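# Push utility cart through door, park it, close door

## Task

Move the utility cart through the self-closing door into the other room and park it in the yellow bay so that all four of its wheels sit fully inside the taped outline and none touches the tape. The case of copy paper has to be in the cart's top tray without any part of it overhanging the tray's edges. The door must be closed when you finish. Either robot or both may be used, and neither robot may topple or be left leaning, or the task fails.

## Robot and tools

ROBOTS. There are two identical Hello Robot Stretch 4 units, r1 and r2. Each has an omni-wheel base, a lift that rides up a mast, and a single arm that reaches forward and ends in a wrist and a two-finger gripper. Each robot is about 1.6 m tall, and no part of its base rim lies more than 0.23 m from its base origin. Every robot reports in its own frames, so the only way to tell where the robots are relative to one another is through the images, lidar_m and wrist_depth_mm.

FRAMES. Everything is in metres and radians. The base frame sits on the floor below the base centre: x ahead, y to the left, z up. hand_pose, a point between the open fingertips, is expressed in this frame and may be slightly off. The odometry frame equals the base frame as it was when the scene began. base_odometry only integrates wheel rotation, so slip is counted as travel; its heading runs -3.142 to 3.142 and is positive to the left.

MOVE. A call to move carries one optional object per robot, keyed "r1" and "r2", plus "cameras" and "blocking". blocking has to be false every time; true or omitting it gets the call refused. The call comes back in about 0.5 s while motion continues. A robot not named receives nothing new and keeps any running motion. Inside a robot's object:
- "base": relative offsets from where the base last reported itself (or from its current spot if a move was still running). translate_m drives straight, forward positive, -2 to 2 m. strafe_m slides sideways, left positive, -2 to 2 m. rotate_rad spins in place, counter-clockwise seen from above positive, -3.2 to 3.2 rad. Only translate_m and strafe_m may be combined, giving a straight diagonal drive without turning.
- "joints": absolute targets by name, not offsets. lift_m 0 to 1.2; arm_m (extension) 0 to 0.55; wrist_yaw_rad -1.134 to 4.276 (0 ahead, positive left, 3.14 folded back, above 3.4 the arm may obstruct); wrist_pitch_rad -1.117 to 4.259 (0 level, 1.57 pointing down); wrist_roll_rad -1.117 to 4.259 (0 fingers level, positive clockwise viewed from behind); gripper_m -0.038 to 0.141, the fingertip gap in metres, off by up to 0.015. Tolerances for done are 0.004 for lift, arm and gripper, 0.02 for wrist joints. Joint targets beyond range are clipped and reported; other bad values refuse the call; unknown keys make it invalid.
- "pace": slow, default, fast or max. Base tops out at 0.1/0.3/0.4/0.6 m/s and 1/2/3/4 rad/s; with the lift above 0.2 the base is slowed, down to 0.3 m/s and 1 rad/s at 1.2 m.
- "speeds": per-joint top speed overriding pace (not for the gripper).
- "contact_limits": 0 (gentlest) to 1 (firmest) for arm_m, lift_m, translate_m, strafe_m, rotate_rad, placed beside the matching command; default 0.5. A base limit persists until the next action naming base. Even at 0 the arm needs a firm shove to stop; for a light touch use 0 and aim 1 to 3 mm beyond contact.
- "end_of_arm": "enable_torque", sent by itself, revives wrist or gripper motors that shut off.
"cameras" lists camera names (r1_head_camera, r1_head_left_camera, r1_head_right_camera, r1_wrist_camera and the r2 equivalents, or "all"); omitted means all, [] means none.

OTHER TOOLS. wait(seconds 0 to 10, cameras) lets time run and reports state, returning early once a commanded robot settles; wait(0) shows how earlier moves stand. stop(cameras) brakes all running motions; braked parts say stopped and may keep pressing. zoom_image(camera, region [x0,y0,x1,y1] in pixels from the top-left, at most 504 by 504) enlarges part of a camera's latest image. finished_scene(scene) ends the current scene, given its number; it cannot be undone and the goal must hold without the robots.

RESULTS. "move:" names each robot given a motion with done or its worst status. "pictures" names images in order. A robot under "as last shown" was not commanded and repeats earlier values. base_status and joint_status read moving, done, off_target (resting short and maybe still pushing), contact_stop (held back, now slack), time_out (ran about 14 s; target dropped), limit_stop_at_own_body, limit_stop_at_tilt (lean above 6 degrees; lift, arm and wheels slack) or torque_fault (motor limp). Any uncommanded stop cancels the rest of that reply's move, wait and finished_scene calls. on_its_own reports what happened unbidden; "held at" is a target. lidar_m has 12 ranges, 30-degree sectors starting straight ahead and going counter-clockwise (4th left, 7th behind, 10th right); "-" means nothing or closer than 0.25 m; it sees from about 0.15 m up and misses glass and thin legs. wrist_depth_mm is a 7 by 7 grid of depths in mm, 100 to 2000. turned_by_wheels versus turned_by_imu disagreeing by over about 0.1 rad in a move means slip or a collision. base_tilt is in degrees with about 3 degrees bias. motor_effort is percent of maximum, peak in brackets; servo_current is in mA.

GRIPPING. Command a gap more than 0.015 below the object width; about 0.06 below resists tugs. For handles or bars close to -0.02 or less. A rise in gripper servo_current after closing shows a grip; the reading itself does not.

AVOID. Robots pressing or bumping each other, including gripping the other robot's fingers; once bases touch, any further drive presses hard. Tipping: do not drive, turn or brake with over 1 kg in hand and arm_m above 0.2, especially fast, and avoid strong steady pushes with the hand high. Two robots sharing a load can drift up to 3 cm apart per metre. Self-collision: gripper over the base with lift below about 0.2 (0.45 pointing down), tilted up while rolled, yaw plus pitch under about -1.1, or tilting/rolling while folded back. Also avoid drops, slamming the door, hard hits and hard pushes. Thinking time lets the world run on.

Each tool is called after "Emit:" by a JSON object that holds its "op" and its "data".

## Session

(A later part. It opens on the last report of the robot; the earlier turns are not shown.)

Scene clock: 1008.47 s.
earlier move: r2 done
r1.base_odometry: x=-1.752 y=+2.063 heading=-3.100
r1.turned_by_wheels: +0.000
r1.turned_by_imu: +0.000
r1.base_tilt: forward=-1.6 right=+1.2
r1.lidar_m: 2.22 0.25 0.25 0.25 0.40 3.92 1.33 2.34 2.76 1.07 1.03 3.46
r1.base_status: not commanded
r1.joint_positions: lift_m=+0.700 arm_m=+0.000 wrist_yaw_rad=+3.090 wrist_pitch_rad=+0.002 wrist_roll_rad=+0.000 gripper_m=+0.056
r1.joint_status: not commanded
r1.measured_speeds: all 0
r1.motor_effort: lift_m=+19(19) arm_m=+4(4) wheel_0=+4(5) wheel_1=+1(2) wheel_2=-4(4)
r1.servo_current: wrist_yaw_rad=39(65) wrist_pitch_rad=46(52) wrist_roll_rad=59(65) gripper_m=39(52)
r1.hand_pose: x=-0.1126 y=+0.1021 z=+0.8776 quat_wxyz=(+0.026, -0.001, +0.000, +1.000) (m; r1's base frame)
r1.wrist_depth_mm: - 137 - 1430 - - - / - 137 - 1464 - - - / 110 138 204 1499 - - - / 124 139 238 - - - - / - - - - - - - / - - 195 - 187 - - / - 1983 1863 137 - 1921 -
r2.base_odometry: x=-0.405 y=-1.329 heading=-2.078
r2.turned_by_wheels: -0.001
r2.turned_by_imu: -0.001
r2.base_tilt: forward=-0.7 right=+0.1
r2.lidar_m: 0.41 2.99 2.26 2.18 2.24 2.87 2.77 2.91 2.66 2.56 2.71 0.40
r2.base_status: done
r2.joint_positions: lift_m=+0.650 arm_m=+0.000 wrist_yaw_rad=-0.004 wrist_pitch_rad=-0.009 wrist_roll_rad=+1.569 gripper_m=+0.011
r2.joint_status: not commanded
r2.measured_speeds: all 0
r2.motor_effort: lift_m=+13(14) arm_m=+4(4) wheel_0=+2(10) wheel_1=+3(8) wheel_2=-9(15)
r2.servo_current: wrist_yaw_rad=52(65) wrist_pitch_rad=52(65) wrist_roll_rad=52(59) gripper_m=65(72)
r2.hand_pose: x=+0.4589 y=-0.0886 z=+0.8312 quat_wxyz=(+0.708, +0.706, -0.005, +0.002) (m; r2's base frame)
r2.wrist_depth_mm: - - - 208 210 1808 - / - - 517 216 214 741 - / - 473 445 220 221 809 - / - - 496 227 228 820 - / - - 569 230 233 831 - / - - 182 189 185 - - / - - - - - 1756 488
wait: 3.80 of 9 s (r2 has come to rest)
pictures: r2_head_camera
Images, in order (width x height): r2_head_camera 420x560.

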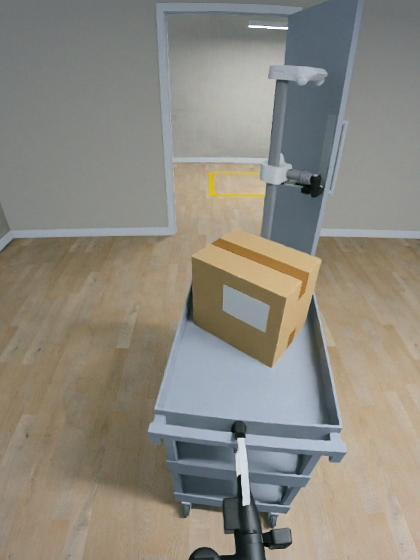

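Emit:
{"op": "move", "data": {"blocking": false, "r2": {"base":{"translate_m":-0.05,"strafe_m":0.2},"pace":"slow"}, "cameras": []}}

Emit:
{"op": "wait", "data": {"seconds": 4, "cameras": []}}

Emit:
{"op": "move", "data": {"blocking": false, "r2": {"base":{"translate_m":-0.45,"strafe_m":0.22},"pace":"slow"}, "cameras": []}}

Emit:
{"op": "wait", "data": {"seconds": 7, "cameras": []}}

Emit:
{"op": "move", "data": {"blocking": false, "r2": {"base":{"translate_m":0.0,"strafe_m":-0.3},"pace":"slow"}, "cameras": []}}

Emit:
{"op": "wait", "data": {"seconds": 7, "cameras": ["r2_head_camera"]}}

Scene clock: 1027.97 s.
move: r2 moving
r1: as last shown
r1.lidar_m: 2.22 0.25 0.25 0.25 0.39 3.91 1.30 2.35 2.77 1.09 1.03 3.43
r1.servo_current: wrist_yaw_rad=52(65) wrist_pitch_rad=33(52) wrist_roll_rad=46(59) gripper_m=46(46)
r1.wrist_depth_mm: - 137 - 1397 - - - / - 138 - 1499 - - - / 110 138 206 1430 - - - / 123 139 236 - - - - / - - - - - - - / - - 194 - 187 - - / - 1983 1863 137 - 1863 -
r2.base_odometry: x=-0.393 y=-1.332 heading=-2.078
r2.turned_by_wheels: +0.000
r2.turned_by_imu: +0.000
r2.base_tilt: forward=-0.7 right=+0.0
r2.lidar_m: 0.41 2.99 2.23 2.18 2.23 2.81 2.77 2.91 2.68 2.56 2.71 0.40
r2.base_status: translate_m moving; strafe_m moving
r2.joint_positions: lift_m=+0.650 arm_m=+0.000 wrist_yaw_rad=-0.004 wrist_pitch_rad=-0.009 wrist_roll_rad=+1.569 gripper_m=+0.011
r2.joint_status: not commanded
r2.measured_speeds: translate_m=-0.011 strafe_m=+0.049 rotate_rad=-0.002 lift_m=+0.000 arm_m=+0.000 wrist_yaw_rad=+0.000 wrist_pitch_rad=+0.000 wrist_roll_rad=+0.000
r2.motor_effort: lift_m=+13(13) arm_m=+4(4) wheel_0=-12(12) wheel_1=+5(7) wheel_2=+7(9)
r2.servo_current: wrist_yaw_rad=46(59) wrist_pitch_rad=59(59) wrist_roll_rad=59(59) gripper_m=72(72)
r2.hand_pose: x=+0.4589 y=-0.0886 z=+0.8312 quat_wxyz=(+0.708, +0.706, -0.005, +0.002) (m; r2's base frame)
r2.wrist_depth_mm: - - - 208 208 1808 - / - - 508 216 214 741 - / - 477 442 220 221 820 - / - - 504 228 228 831 - / - - 580 232 234 842 - / - - 184 189 185 1921 - / - - - - - 1808 484
pictures: none
No camera images: "cameras" was empty.

Scene clock: 1030.77 s.
earlier move: r2 done
r1.base_odometry: x=-1.752 y=+2.063 heading=-3.100
r1.turned_by_wheels: +0.000
r1.turned_by_imu: +0.000
r1.base_tilt: forward=-1.6 right=+1.3
r1.lidar_m: 2.22 0.25 0.27 0.25 0.39 3.94 1.31 2.34 2.78 1.14 1.15 3.45
r1.base_status: not commanded
r1.joint_positions: lift_m=+0.700 arm_m=+0.000 wrist_yaw_rad=+3.090 wrist_pitch_rad=+0.002 wrist_roll_rad=+0.000 gripper_m=+0.056
r1.joint_status: not commanded
r1.measured_speeds: all 0
r1.motor_effort: lift_m=+19(19) arm_m=+4(4) wheel_0=+4(5) wheel_1=+1(2) wheel_2=-4(4)
r1.servo_current: wrist_yaw_rad=52(65) wrist_pitch_rad=39(52) wrist_roll_rad=65(65) gripper_m=39(46)
r1.hand_pose: x=-0.1126 y=+0.1021 z=+0.8776 quat_wxyz=(+0.026, -0.001, +0.000, +1.000) (m; r1's base frame)
r1.wrist_depth_mm: - 137 - 1430 - - - / - 137 - 1464 - - - / 110 138 204 1499 - - - / 124 139 237 - - - - / - - - - - - - / - - 193 - 188 - - / - 1921 1863 137 - 1863 -
r2.base_odometry: x=-0.206 y=-1.382 heading=-2.078
r2.turned_by_wheels: +0.000
r2.turned_by_imu: +0.000
r2.base_tilt: forward=-0.7 right=+0.1
r2.lidar_m: 0.43 2.75 2.02 1.98 2.05 2.79 2.70 2.83 2.85 2.76 2.87 0.37
r2.base_status: done
r2.joint_positions: lift_m=+0.650 arm_m=+0.000 wrist_yaw_rad=-0.003 wrist_pitch_rad=-0.009 wrist_roll_rad=+1.569 gripper_m=+0.011
r2.joint_status: not commanded
r2.measured_speeds: all 0
r2.motor_effort: lift_m=+14(14) arm_m=+3(4) wheel_0=-6(15) wheel_1=+4(7) wheel_2=+7(10)
r2.servo_current: wrist_yaw_rad=46(59) wrist_pitch_rad=52(59) wrist_roll_rad=39(59) gripper_m=72(72)
r2.hand_pose: x=+0.4590 y=-0.0882 z=+0.8312 quat_wxyz=(+0.708, +0.706, -0.004, +0.002) (m; r2's base frame)
r2.wrist_depth_mm: - 433 402 172 173 - - / - 430 129 182 184 750 - / - - 462 199 198 809 - / - - 591 211 213 - - / - - - 224 235 - 525 / - - 184 190 183 1921 480 / - - - - - 1863 1281
wait: 2.80 of 4 s (r2 has come to rest)
pictures: none
No camera images: "cameras" was empty.

Scene clock: 1031.27 s.
move: r2 moving
r1: as last shown
r1.base_tilt: forward=-1.6 right=+1.2
r1.lidar_m: 2.21 0.25 0.25 0.25 0.37 3.91 1.31 2.33 2.78 1.16 1.17 3.43
r1.motor_effort: lift_m=+19(19) arm_m=+4(4) wheel_0=+3(4) wheel_1=+2(2) wheel_2=-4(4)
r1.servo_current: wrist_yaw_rad=65(65) wrist_pitch_rad=46(46) wrist_roll_rad=65(65) gripper_m=46(46)
r1.wrist_depth_mm: - 137 - 1430 - - - / - 137 - 1464 - - - / 110 138 204 1499 - - - / 123 138 237 - - - - / - - - - - - - / - - 194 - 188 - - / - 1983 1863 137 - 1863 -
r2.base_odometry: x=-0.195 y=-1.374 heading=-2.078
r2.turned_by_wheels: +0.000
r2.turned_by_imu: +0.000
r2.base_tilt: forward=-0.7 right=+0.0
r2.lidar_m: 0.45 2.75 2.05 1.96 2.03 2.77 2.71 2.84 2.88 2.77 2.92 0.36
r2.base_status: translate_m moving; strafe_m moving
r2.joint_positions: lift_m=+0.650 arm_m=+0.000 wrist_yaw_rad=-0.002 wrist_pitch_rad=-0.009 wrist_roll_rad=+1.569 gripper_m=+0.011
r2.joint_status: not commanded
r2.measured_speeds: translate_m=-0.049 strafe_m=+0.024 rotate_rad=-0.001 lift_m=+0.000 arm_m=+0.000 wrist_yaw_rad=+0.005 wrist_pitch_rad=+0.000 wrist_roll_rad=+0.000
r2.motor_effort: lift_m=+13(14) arm_m=+3(4) wheel_0=-11(11) wheel_1=-5(6) wheel_2=+13(13)
r2.servo_current: wrist_yaw_rad=39(65) wrist_pitch_rad=59(59) wrist_roll_rad=59(59) gripper_m=65(72)
r2.hand_pose: x=+0.4591 y=-0.0880 z=+0.8312 quat_wxyz=(+0.708, +0.706, -0.004, +0.003) (m; r2's base frame)
r2.wrist_depth_mm: - 430 402 172 174 - - / - 433 129 182 183 750 - / - - 466 199 198 809 - / - - 603 211 213 - - / - - - 225 235 - 521 / - - 183 189 185 1863 480 / - - - - - 1921 1255
pictures: none
No camera images: "cameras" was empty.

Scene clock: 1036.97 s.
earlier move: r2 done
r1.base_odometry: x=-1.752 y=+2.063 heading=-3.100
r1.turned_by_wheels: +0.000
r1.turned_by_imu: +0.000
r1.base_tilt: forward=-1.6 right=+1.2
r1.lidar_m: 2.22 0.25 0.25 0.25 0.40 3.91 1.30 2.36 2.77 1.64 1.66 3.48
r1.base_status: not commanded
r1.joint_positions: lift_m=+0.700 arm_m=+0.000 wrist_yaw_rad=+3.090 wrist_pitch_rad=+0.002 wrist_roll_rad=+0.000 gripper_m=+0.056
r1.joint_status: not commanded
r1.measured_speeds: all 0
r1.motor_effort: lift_m=+19(19) arm_m=+4(4) wheel_0=+4(5) wheel_1=+2(2) wheel_2=-4(4)
r1.servo_current: wrist_yaw_rad=52(72) wrist_pitch_rad=46(52) wrist_roll_rad=39(72) gripper_m=46(52)
r1.hand_pose: x=-0.1126 y=+0.1021 z=+0.8776 quat_wxyz=(+0.026, -0.001, +0.000, +1.000) (m; r1's base frame)
r1.wrist_depth_mm: - 137 - 1430 - - - / - 138 - 1499 - - - / 110 138 204 1499 - - - / 124 139 237 - - - - / - - - - - - - / - - 194 - 187 - - / - 1983 1863 137 - 1863 -
r2.base_odometry: x=+0.204 y=-1.096 heading=-2.078
r2.turned_by_wheels: +0.000
r2.turned_by_imu: +0.002
r2.base_tilt: forward=-0.7 right=+0.1
r2.lidar_m: 0.44 2.48 1.85 1.75 1.85 2.34 2.24 2.37 3.02 2.98 3.12 0.35
r2.base_status: done
r2.joint_positions: lift_m=+0.650 arm_m=+0.000 wrist_yaw_rad=+0.001 wrist_pitch_rad=-0.009 wrist_roll_rad=+1.569 gripper_m=+0.011
r2.joint_status: not commanded
r2.measured_speeds: all 0
r2.motor_effort: lift_m=+13(14) arm_m=-4(4) wheel_0=-3(12) wheel_1=-5(8) wheel_2=+8(13)
r2.servo_current: wrist_yaw_rad=52(65) wrist_pitch_rad=52(65) wrist_roll_rad=39(65) gripper_m=59(72)
r2.hand_pose: x=+0.4593 y=-0.0872 z=+0.8312 quat_wxyz=(+0.708, +0.706, -0.003, +0.003) (m; r2's base frame)
r2.wrist_depth_mm: - 392 112 163 161 - - / - 439 119 175 175 741 - / - - 477 191 190 - - / - - 609 206 206 - - / - - - 222 234 1863 496 / - - 183 190 185 1863 462 / - - - - - 1618 1255
wait: 5.70 of 7 s (r2 has come to rest)
pictures: none
No camera images: "cameras" was empty.

Scene clock: 1037.47 s.
move: r2 moving
r1: as last shown
r1.base_tilt: forward=-1.6 right=+1.3
r1.lidar_m: 2.22 0.25 0.26 0.25 0.37 3.92 1.31 2.37 2.76 1.67 1.64 3.47
r1.motor_effort: lift_m=+19(19) arm_m=+4(4) wheel_0=+4(4) wheel_1=+2(2) wheel_2=-4(4)
r1.servo_current: wrist_yaw_rad=59(65) wrist_pitch_rad=39(46) wrist_roll_rad=52(65) gripper_m=46(46)
r1.wrist_depth_mm: - 137 - 1430 - - - / - 137 - 1499 - - - / 110 138 204 1499 - - - / 124 138 238 - - - - / - - - - - - - / - - 194 - 187 - - / - 1921 1808 137 - 1863 -
r2.base_odometry: x=+0.192 y=-1.089 heading=-2.077
r2.turned_by_wheels: +0.000
r2.turned_by_imu: +0.000
r2.base_tilt: forward=-0.7 right=+0.1
r2.lidar_m: 0.44 2.51 1.86 1.77 1.84 2.32 2.25 2.36 3.06 2.93 3.10 0.38
r2.base_status: translate_m moving; strafe_m moving
r2.joint_positions: lift_m=+0.650 arm_m=+0.000 wrist_yaw_rad=+0.004 wrist_pitch_rad=-0.009 wrist_roll_rad=+1.569 gripper_m=+0.011
r2.joint_status: not commanded
r2.measured_speeds: translate_m=+0.000 strafe_m=-0.057 rotate_rad=-0.003 lift_m=+0.000 arm_m=+0.000 wrist_yaw_rad=+0.000 wrist_pitch_rad=+0.000 wrist_roll_rad=+0.000
r2.motor_effort: lift_m=+13(13) arm_m=-3(4) wheel_0=+12(14) wheel_1=-8(10) wheel_2=-1(7)
r2.servo_current: wrist_yaw_rad=46(52) wrist_pitch_rad=59(59) wrist_roll_rad=33(52) gripper_m=65(65)
r2.hand_pose: x=+0.4596 y=-0.0864 z=+0.8312 quat_wxyz=(+0.708, +0.706, -0.002, +0.005) (m; r2's base frame)
r2.wrist_depth_mm: - 392 108 160 160 - - / - 439 116 171 173 741 - / - - 477 186 188 - - / - - 603 206 205 - - / - - - 219 227 1863 504 / - - 182 190 183 1863 469 / - - - - - 1708 1229
pictures: none
No camera images: "cameras" was empty.

Scene clock: 1041.10 s.
earlier move: r2 done
r1.base_odometry: x=-1.752 y=+2.063 heading=-3.100
r1.turned_by_wheels: +0.000
r1.turned_by_imu: +0.000
r1.base_tilt: forward=-1.6 right=+1.3
r1.lidar_m: 2.23 0.25 0.25 0.25 0.39 3.92 1.29 2.36 2.79 1.63 1.53 3.45
r1.base_status: not commanded
r1.joint_positions: lift_m=+0.700 arm_m=+0.000 wrist_yaw_rad=+3.090 wrist_pitch_rad=+0.002 wrist_roll_rad=+0.000 gripper_m=+0.056
r1.joint_status: not commanded
r1.measured_speeds: all 0
r1.motor_effort: lift_m=+19(19) arm_m=+4(4) wheel_0=+4(4) wheel_1=+2(2) wheel_2=-4(4)
r1.servo_current: wrist_yaw_rad=46(72) wrist_pitch_rad=46(52) wrist_roll_rad=39(65) gripper_m=39(46)
r1.hand_pose: x=-0.1126 y=+0.1021 z=+0.8776 quat_wxyz=(+0.026, -0.001, +0.000, +1.000) (m; r1's base frame)
r1.wrist_depth_mm: - 137 - 1430 - - - / - 137 - 1537 - - - / 110 138 205 1537 - - - / 123 138 236 - - - - / - - - - - - - / - - 194 - 188 - - / - 1921 1808 137 - 1863 -
r2.base_odometry: x=-0.058 y=-0.950 heading=-2.077
r2.turned_by_wheels: +0.000
r2.turned_by_imu: +0.001
r2.base_tilt: forward=-0.7 right=+0.1
r2.lidar_m: 0.38 0.45 2.16 2.07 2.16 2.35 2.26 2.38 2.74 2.66 2.82 0.45
r2.base_status: done
r2.joint_positions: lift_m=+0.650 arm_m=+0.000 wrist_yaw_rad=+0.006 wrist_pitch_rad=-0.009 wrist_roll_rad=+1.569 gripper_m=+0.011
r2.joint_status: not commanded
r2.measured_speeds: all 0
r2.motor_effort: lift_m=+14(14) arm_m=-3(4) wheel_0=+6(15) wheel_1=-4(10) wheel_2=+0(7)
r2.servo_current: wrist_yaw_rad=46(65) wrist_pitch_rad=59(59) wrist_roll_rad=59(59) gripper_m=65(72)
r2.hand_pose: x=+0.4598 y=-0.0858 z=+0.8312 quat_wxyz=(+0.708, +0.706, -0.001, +0.005) (m; r2's base frame)
r2.wrist_depth_mm: - - - 223 223 1808 - / - - 609 225 225 798 - / - - 462 229 228 798 - / - - 480 232 232 831 - / - - 544 235 236 842 - / - - 183 189 183 - - / - - - - - 1708 484
wait: 3.63 of 7 s (r2 has come to rest)
pictures: r2_head_camera
Images, in order (width x height): r2_head_camera 420x560.

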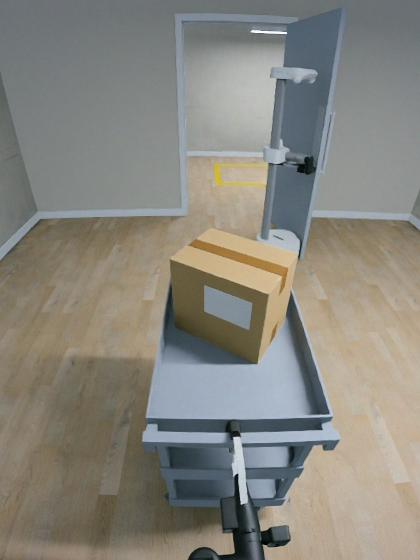

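Emit:
{"op": "move", "data": {"r2": {"base":{"translate_m":0.3,"strafe_m":-0.04},"pace":"slow"}, "blocking": false, "cameras": []}}

Emit:
{"op": "wait", "data": {"seconds": 6, "cameras": ["r2_head_camera"]}}

Scene clock: 1068.97 s.
move: r2 moving
r1: as last shown
r1.lidar_m: 2.22 0.25 0.27 0.25 0.41 3.91 1.30 2.36 2.76 1.64 1.50 3.48
r1.servo_current: wrist_yaw_rad=59(65) wrist_pitch_rad=39(52) wrist_roll_rad=46(59) gripper_m=39(46)
r1.wrist_depth_mm: - 137 - 1430 - - - / - 137 - 1464 - - - / 110 138 205 1464 - - - / 123 139 236 - - - - / - - - - - - - / - - 193 - 187 - - / - 1921 1863 137 - 1863 -
r2.base_odometry: x=-0.065 y=-0.960 heading=-2.077
r2.turned_by_wheels: +0.000
r2.turned_by_imu: +0.001
r2.base_tilt: forward=-0.7 right=+0.0
r2.lidar_m: 0.41 0.42 2.14 2.06 2.15 2.35 2.27 2.41 2.76 2.67 2.81 0.41
r2.base_status: translate_m moving; strafe_m moving
r2.joint_positions: lift_m=+0.650 arm_m=+0.000 wrist_yaw_rad=+0.003 wrist_pitch_rad=-0.009 wrist_roll_rad=+1.569 gripper_m=+0.011
r2.joint_status: not commanded
r2.measured_speeds: translate_m=+0.049 strafe_m=-0.006 rotate_rad=+0.002 lift_m=+0.000 arm_m=+0.000 wrist_yaw_rad=-0.007 wrist_pitch_rad=+0.000 wrist_roll_rad=+0.000
r2.motor_effort: lift_m=+13(13) arm_m=-3(4) wheel_0=+12(12) wheel_1=+6(7) wheel_2=-13(13)
r2.servo_current: wrist_yaw_rad=52(65) wrist_pitch_rad=52(59) wrist_roll_rad=52(52) gripper_m=65(72)
r2.hand_pose: x=+0.4595 y=-0.0865 z=+0.8312 quat_wxyz=(+0.708, +0.706, -0.002, +0.004) (m; r2's base frame)
r2.wrist_depth_mm: - - - 224 223 1808 - / - - 621 226 226 1808 - / - - 459 229 229 820 - / - - 480 231 230 809 - / - - 535 235 234 820 - / - - 184 190 182 - - / - - - - - 1708 492
pictures: none
No camera images: "cameras" was empty.

Scene clock: 1072.77 s.
earlier move: r2 done
r1.base_odometry: x=-1.752 y=+2.063 heading=-3.100
r1.turned_by_wheels: +0.000
r1.turned_by_imu: +0.000
r1.base_tilt: forward=-1.6 right=+1.2
r1.lidar_m: 2.23 0.25 0.25 0.25 0.39 3.92 1.28 2.31 2.77 1.29 1.24 3.46
r1.base_status: not commanded
r1.joint_positions: lift_m=+0.700 arm_m=+0.000 wrist_yaw_rad=+3.090 wrist_pitch_rad=+0.002 wrist_roll_rad=+0.000 gripper_m=+0.056
r1.joint_status: not commanded
r1.measured_speeds: all 0
r1.motor_effort: lift_m=+19(19) arm_m=+4(4) wheel_0=+4(4) wheel_1=+1(2) wheel_2=-4(4)
r1.servo_current: wrist_yaw_rad=52(65) wrist_pitch_rad=46(52) wrist_roll_rad=65(72) gripper_m=39(52)
r1.hand_pose: x=-0.1126 y=+0.1021 z=+0.8776 quat_wxyz=(+0.026, -0.001, +0.000, +1.000) (m; r1's base frame)
r1.wrist_depth_mm: - 137 - 1464 - - - / - 137 - 1464 - - - / 110 137 205 1499 - - - / 123 139 237 - - - - / - - - - - - - / - - 193 - 187 - - / - 1921 1808 137 - 1921 -
r2.base_odometry: x=-0.238 y=-1.193 heading=-2.078
r2.turned_by_wheels: -0.001
r2.turned_by_imu: -0.001
r2.base_tilt: forward=-0.7 right=+0.0
r2.lidar_m: 0.42 2.92 2.19 2.10 2.19 2.66 2.54 2.69 2.72 2.64 2.75 0.42
r2.base_status: done
r2.joint_positions: lift_m=+0.650 arm_m=+0.000 wrist_yaw_rad=-0.003 wrist_pitch_rad=-0.009 wrist_roll_rad=+1.569 gripper_m=+0.011
r2.joint_status: not commanded
r2.measured_speeds: all 0
r2.motor_effort: lift_m=+13(14) arm_m=-3(4) wheel_0=+1(14) wheel_1=+3(7) wheel_2=-8(14)
r2.servo_current: wrist_yaw_rad=39(65) wrist_pitch_rad=52(65) wrist_roll_rad=52(59) gripper_m=65(78)
r2.hand_pose: x=+0.4590 y=-0.0883 z=+0.8312 quat_wxyz=(+0.708, +0.706, -0.004, +0.002) (m; r2's base frame)
r2.wrist_depth_mm: - - 559 200 200 732 - / - - 459 208 208 750 - / - 488 436 216 215 809 - / - - 504 222 224 831 - / - - 609 229 232 - - / - - 182 189 185 1863 504 / - - - - - 1863 1255
wait: 3.80 of 6 s (r2 has come to rest)
pictures: r2_head_camera
Images, in order (width x height): r2_head_camera 420x560.

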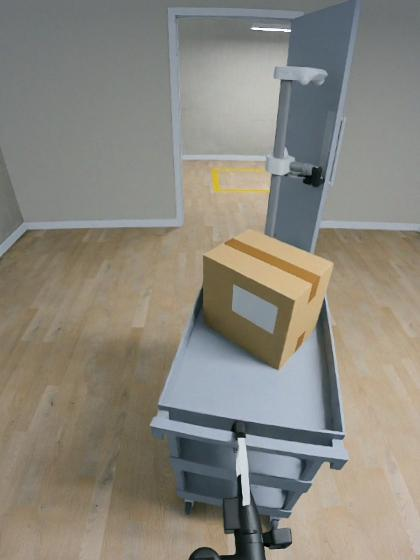

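Emit:
{"op": "move", "data": {"r2": {"base":{"translate_m":-0.05,"strafe_m":0.17},"pace":"slow"}, "blocking": false, "cameras": []}}

Emit:
{"op": "wait", "data": {"seconds": 5, "cameras": []}}

Emit:
{"op": "move", "data": {"r2": {"base":{"translate_m":-0.45,"strafe_m":0.2},"pace":"slow"}, "blocking": false, "cameras": []}}

Emit:
{"op": "wait", "data": {"seconds": 8, "cameras": ["r2_head_camera"]}}

Scene clock: 1090.07 s.
move: r2 moving
r1: as last shown
r1.base_tilt: forward=-1.6 right=+1.3
r1.lidar_m: 2.22 0.26 0.26 0.25 0.40 3.90 1.28 2.35 2.80 1.30 1.23 3.49
r1.motor_effort: lift_m=+19(19) arm_m=+4(4) wheel_0=+4(4) wheel_1=+2(2) wheel_2=-4(4)
r1.servo_current: wrist_yaw_rad=59(65) wrist_pitch_rad=46(46) wrist_roll_rad=46(59) gripper_m=46(46)
r1.wrist_depth_mm: - 137 - 1464 - - - / - 137 - 1499 - - - / 110 138 205 1499 - - - / 123 138 237 - - - - / - - - - - - - / - - 195 - 187 - - / - 1921 1863 137 - 1863 -
r2.base_odometry: x=-0.226 y=-1.196 heading=-2.078
r2.turned_by_wheels: +0.000
r2.turned_by_imu: +0.000
r2.base_tilt: forward=-0.7 right=+0.1
r2.lidar_m: 0.42 2.93 2.17 2.09 2.15 2.62 2.56 2.69 2.74 2.65 2.78 0.42
r2.base_status: translate_m moving; strafe_m moving
r2.joint_positions: lift_m=+0.650 arm_m=+0.000 wrist_yaw_rad=-0.003 wrist_pitch_rad=-0.009 wrist_roll_rad=+1.569 gripper_m=+0.011
r2.joint_status: not commanded
r2.measured_speeds: translate_m=-0.014 strafe_m=+0.047 rotate_rad=-0.001 lift_m=+0.000 arm_m=+0.000 wrist_yaw_rad=+0.000 wrist_pitch_rad=+0.000 wrist_roll_rad=+0.000
r2.motor_effort: lift_m=+13(14) arm_m=-4(4) wheel_0=-14(15) wheel_1=+6(6) wheel_2=+5(8)
r2.servo_current: wrist_yaw_rad=52(59) wrist_pitch_rad=59(59) wrist_roll_rad=52(59) gripper_m=65(65)
r2.hand_pose: x=+0.4590 y=-0.0883 z=+0.8312 quat_wxyz=(+0.708, +0.706, -0.004, +0.002) (m; r2's base frame)
r2.wrist_depth_mm: - - 549 199 200 741 - / - - 455 207 207 768 - / - 488 449 214 215 798 - / - - 512 223 224 831 - / - - 609 230 235 - - / - - 183 190 185 1863 500 / - - - - - 1756 1229
pictures: none
No camera images: "cameras" was empty.

Scene clock: 1092.60 s.
earlier move: r2 done
r1.base_odometry: x=-1.752 y=+2.063 heading=-3.100
r1.turned_by_wheels: +0.000
r1.turned_by_imu: +0.000
r1.base_tilt: forward=-1.6 right=+1.2
r1.lidar_m: 2.20 0.25 0.25 0.25 0.41 3.92 1.30 2.33 2.77 1.37 1.36 3.46
r1.base_status: not commanded
r1.joint_positions: lift_m=+0.700 arm_m=+0.000 wrist_yaw_rad=+3.090 wrist_pitch_rad=+0.002 wrist_roll_rad=+0.000 gripper_m=+0.056
r1.joint_status: not commanded
r1.measured_speeds: all 0
r1.motor_effort: lift_m=+19(19) arm_m=+4(4) wheel_0=+4(4) wheel_1=+2(2) wheel_2=-4(4)
r1.servo_current: wrist_yaw_rad=39(65) wrist_pitch_rad=33(52) wrist_roll_rad=59(65) gripper_m=39(46)
r1.hand_pose: x=-0.1126 y=+0.1021 z=+0.8776 quat_wxyz=(+0.026, -0.001, +0.000, +1.000) (m; r1's base frame)
r1.wrist_depth_mm: - 137 - 1430 - - - / - 137 - 1499 - - - / 110 138 205 1464 - - - / 123 139 238 - - - - / - - - - - - - / - - 195 - 187 - - / - 1921 1863 137 - 1863 -
r2.base_odometry: x=-0.066 y=-1.232 heading=-2.077
r2.turned_by_wheels: +0.000
r2.turned_by_imu: +0.000
r2.base_tilt: forward=-0.7 right=+0.1
r2.lidar_m: 0.43 2.67 2.00 1.94 2.03 2.59 2.50 2.62 2.87 2.81 2.95 0.38
r2.base_status: done
r2.joint_positions: lift_m=+0.650 arm_m=+0.000 wrist_yaw_rad=-0.003 wrist_pitch_rad=-0.009 wrist_roll_rad=+1.569 gripper_m=+0.011
r2.joint_status: not commanded
r2.measured_speeds: all 0
r2.motor_effort: lift_m=+13(14) arm_m=-3(4) wheel_0=-7(15) wheel_1=+3(7) wheel_2=+8(10)
r2.servo_current: wrist_yaw_rad=52(65) wrist_pitch_rad=52(65) wrist_roll_rad=46(59) gripper_m=59(72)
r2.hand_pose: x=+0.4590 y=-0.0883 z=+0.8312 quat_wxyz=(+0.708, +0.706, -0.004, +0.002) (m; r2's base frame)
r2.wrist_depth_mm: - 427 119 172 173 - - / - 433 129 182 184 750 - / - - 469 198 198 798 - / - - 597 211 213 - - / - - - 225 235 - 521 / - - 183 189 184 1863 480 / - - - - - 1863 1229
wait: 2.53 of 5 s (r2 has come to rest)
pictures: none
No camera images: "cameras" was empty.

Scene clock: 1093.10 s.
move: r2 moving
r1: as last shown
r1.base_tilt: forward=-1.6 right=+1.3
r1.lidar_m: 2.19 0.25 0.25 0.25 0.40 3.93 1.28 2.34 2.80 1.39 1.36 3.43
r1.servo_current: wrist_yaw_rad=52(59) wrist_pitch_rad=46(46) wrist_roll_rad=39(65) gripper_m=39(52)
r1.wrist_depth_mm: - 137 - 1430 - - - / - 137 - 1464 - - - / 110 138 205 1464 - - - / 123 138 237 - - - - / - - - - - - - / - - 193 - 187 - - / - 1863 1756 137 - 1921 -
r2.base_odometry: x=-0.055 y=-1.224 heading=-2.078
r2.turned_by_wheels: +0.000
r2.turned_by_imu: +0.000
r2.base_tilt: forward=-0.7 right=+0.1
r2.lidar_m: 0.43 2.68 1.99 1.94 2.02 2.60 2.49 2.62 2.92 2.81 2.96 0.38
r2.base_status: translate_m moving; strafe_m moving
r2.joint_positions: lift_m=+0.650 arm_m=+0.000 wrist_yaw_rad=-0.002 wrist_pitch_rad=-0.009 wrist_roll_rad=+1.569 gripper_m=+0.011
r2.joint_status: not commanded
r2.measured_speeds: translate_m=-0.048 strafe_m=+0.022 rotate_rad=+0.002 lift_m=+0.000 arm_m=+0.000 wrist_yaw_rad=+0.008 wrist_pitch_rad=+0.000 wrist_roll_rad=+0.000
r2.motor_effort: lift_m=+13(14) arm_m=-4(4) wheel_0=-9(12) wheel_1=-6(7) wheel_2=+10(13)
r2.servo_current: wrist_yaw_rad=46(59) wrist_pitch_rad=59(59) wrist_roll_rad=46(52) gripper_m=65(65)
r2.hand_pose: x=+0.4591 y=-0.0881 z=+0.8312 quat_wxyz=(+0.708, +0.706, -0.004, +0.002) (m; r2's base frame)
r2.wrist_depth_mm: - 427 118 172 173 - - / - 436 129 182 183 750 - / - - 469 198 197 809 - / - - 603 211 213 - - / - - - 226 235 - 521 / - - 183 189 185 1921 477 / - - - - - 1863 1229
pictures: none
No camera images: "cameras" was empty.

Scene clock: 1098.73 s.
earlier move: r2 done
r1.base_odometry: x=-1.752 y=+2.063 heading=-3.100
r1.turned_by_wheels: +0.000
r1.turned_by_imu: +0.000
r1.base_tilt: forward=-1.6 right=+1.3
r1.lidar_m: 2.21 0.25 0.25 0.25 0.42 3.90 1.28 2.37 2.78 1.85 1.86 3.44
r1.base_status: not commanded
r1.joint_positions: lift_m=+0.700 arm_m=+0.000 wrist_yaw_rad=+3.090 wrist_pitch_rad=+0.002 wrist_roll_rad=+0.000 gripper_m=+0.056
r1.joint_status: not commanded
r1.measured_speeds: all 0
r1.motor_effort: lift_m=+19(19) arm_m=+4(4) wheel_0=+3(5) wheel_1=+2(2) wheel_2=-4(4)
r1.servo_current: wrist_yaw_rad=46(78) wrist_pitch_rad=39(52) wrist_roll_rad=46(78) gripper_m=46(52)
r1.hand_pose: x=-0.1126 y=+0.1021 z=+0.8776 quat_wxyz=(+0.026, -0.001, +0.000, +1.000) (m; r1's base frame)
r1.wrist_depth_mm: - 137 - 1397 - - - / - 138 - 1464 - - - / 110 138 204 1499 - - - / 124 139 237 - - - - / - - - - - - - / - - 194 - 188 - - / - 1983 1863 137 - 1863 -
r2.base_odometry: x=+0.327 y=-0.936 heading=-2.077
r2.turned_by_wheels: +0.001
r2.turned_by_imu: +0.003
r2.base_tilt: forward=-0.7 right=+0.0
r2.lidar_m: 0.43 2.44 1.83 1.71 1.82 2.14 2.06 2.15 3.02 2.98 3.14 0.40
r2.base_status: done
r2.joint_positions: lift_m=+0.650 arm_m=+0.000 wrist_yaw_rad=+0.003 wrist_pitch_rad=-0.009 wrist_roll_rad=+1.569 gripper_m=+0.011
r2.joint_status: not commanded
r2.measured_speeds: all 0
r2.motor_effort: lift_m=+13(14) arm_m=-3(4) wheel_0=+0(12) wheel_1=-5(8) wheel_2=+9(13)
r2.servo_current: wrist_yaw_rad=46(59) wrist_pitch_rad=52(65) wrist_roll_rad=59(65) gripper_m=65(72)
r2.hand_pose: x=+0.4595 y=-0.0866 z=+0.8312 quat_wxyz=(+0.708, +0.706, -0.002, +0.004) (m; r2's base frame)
r2.wrist_depth_mm: - - 125 178 178 699 - / - 421 407 187 187 750 - / - - 145 199 202 798 - / - - 569 213 214 - - / - - - 228 232 - - / - - 184 188 185 1863 488 / - - - - - 1756 1255
wait: 5.63 of 8 s (r2 has come to rest)
pictures: r2_head_camera
Images, in order (width x height): r2_head_camera 420x560.

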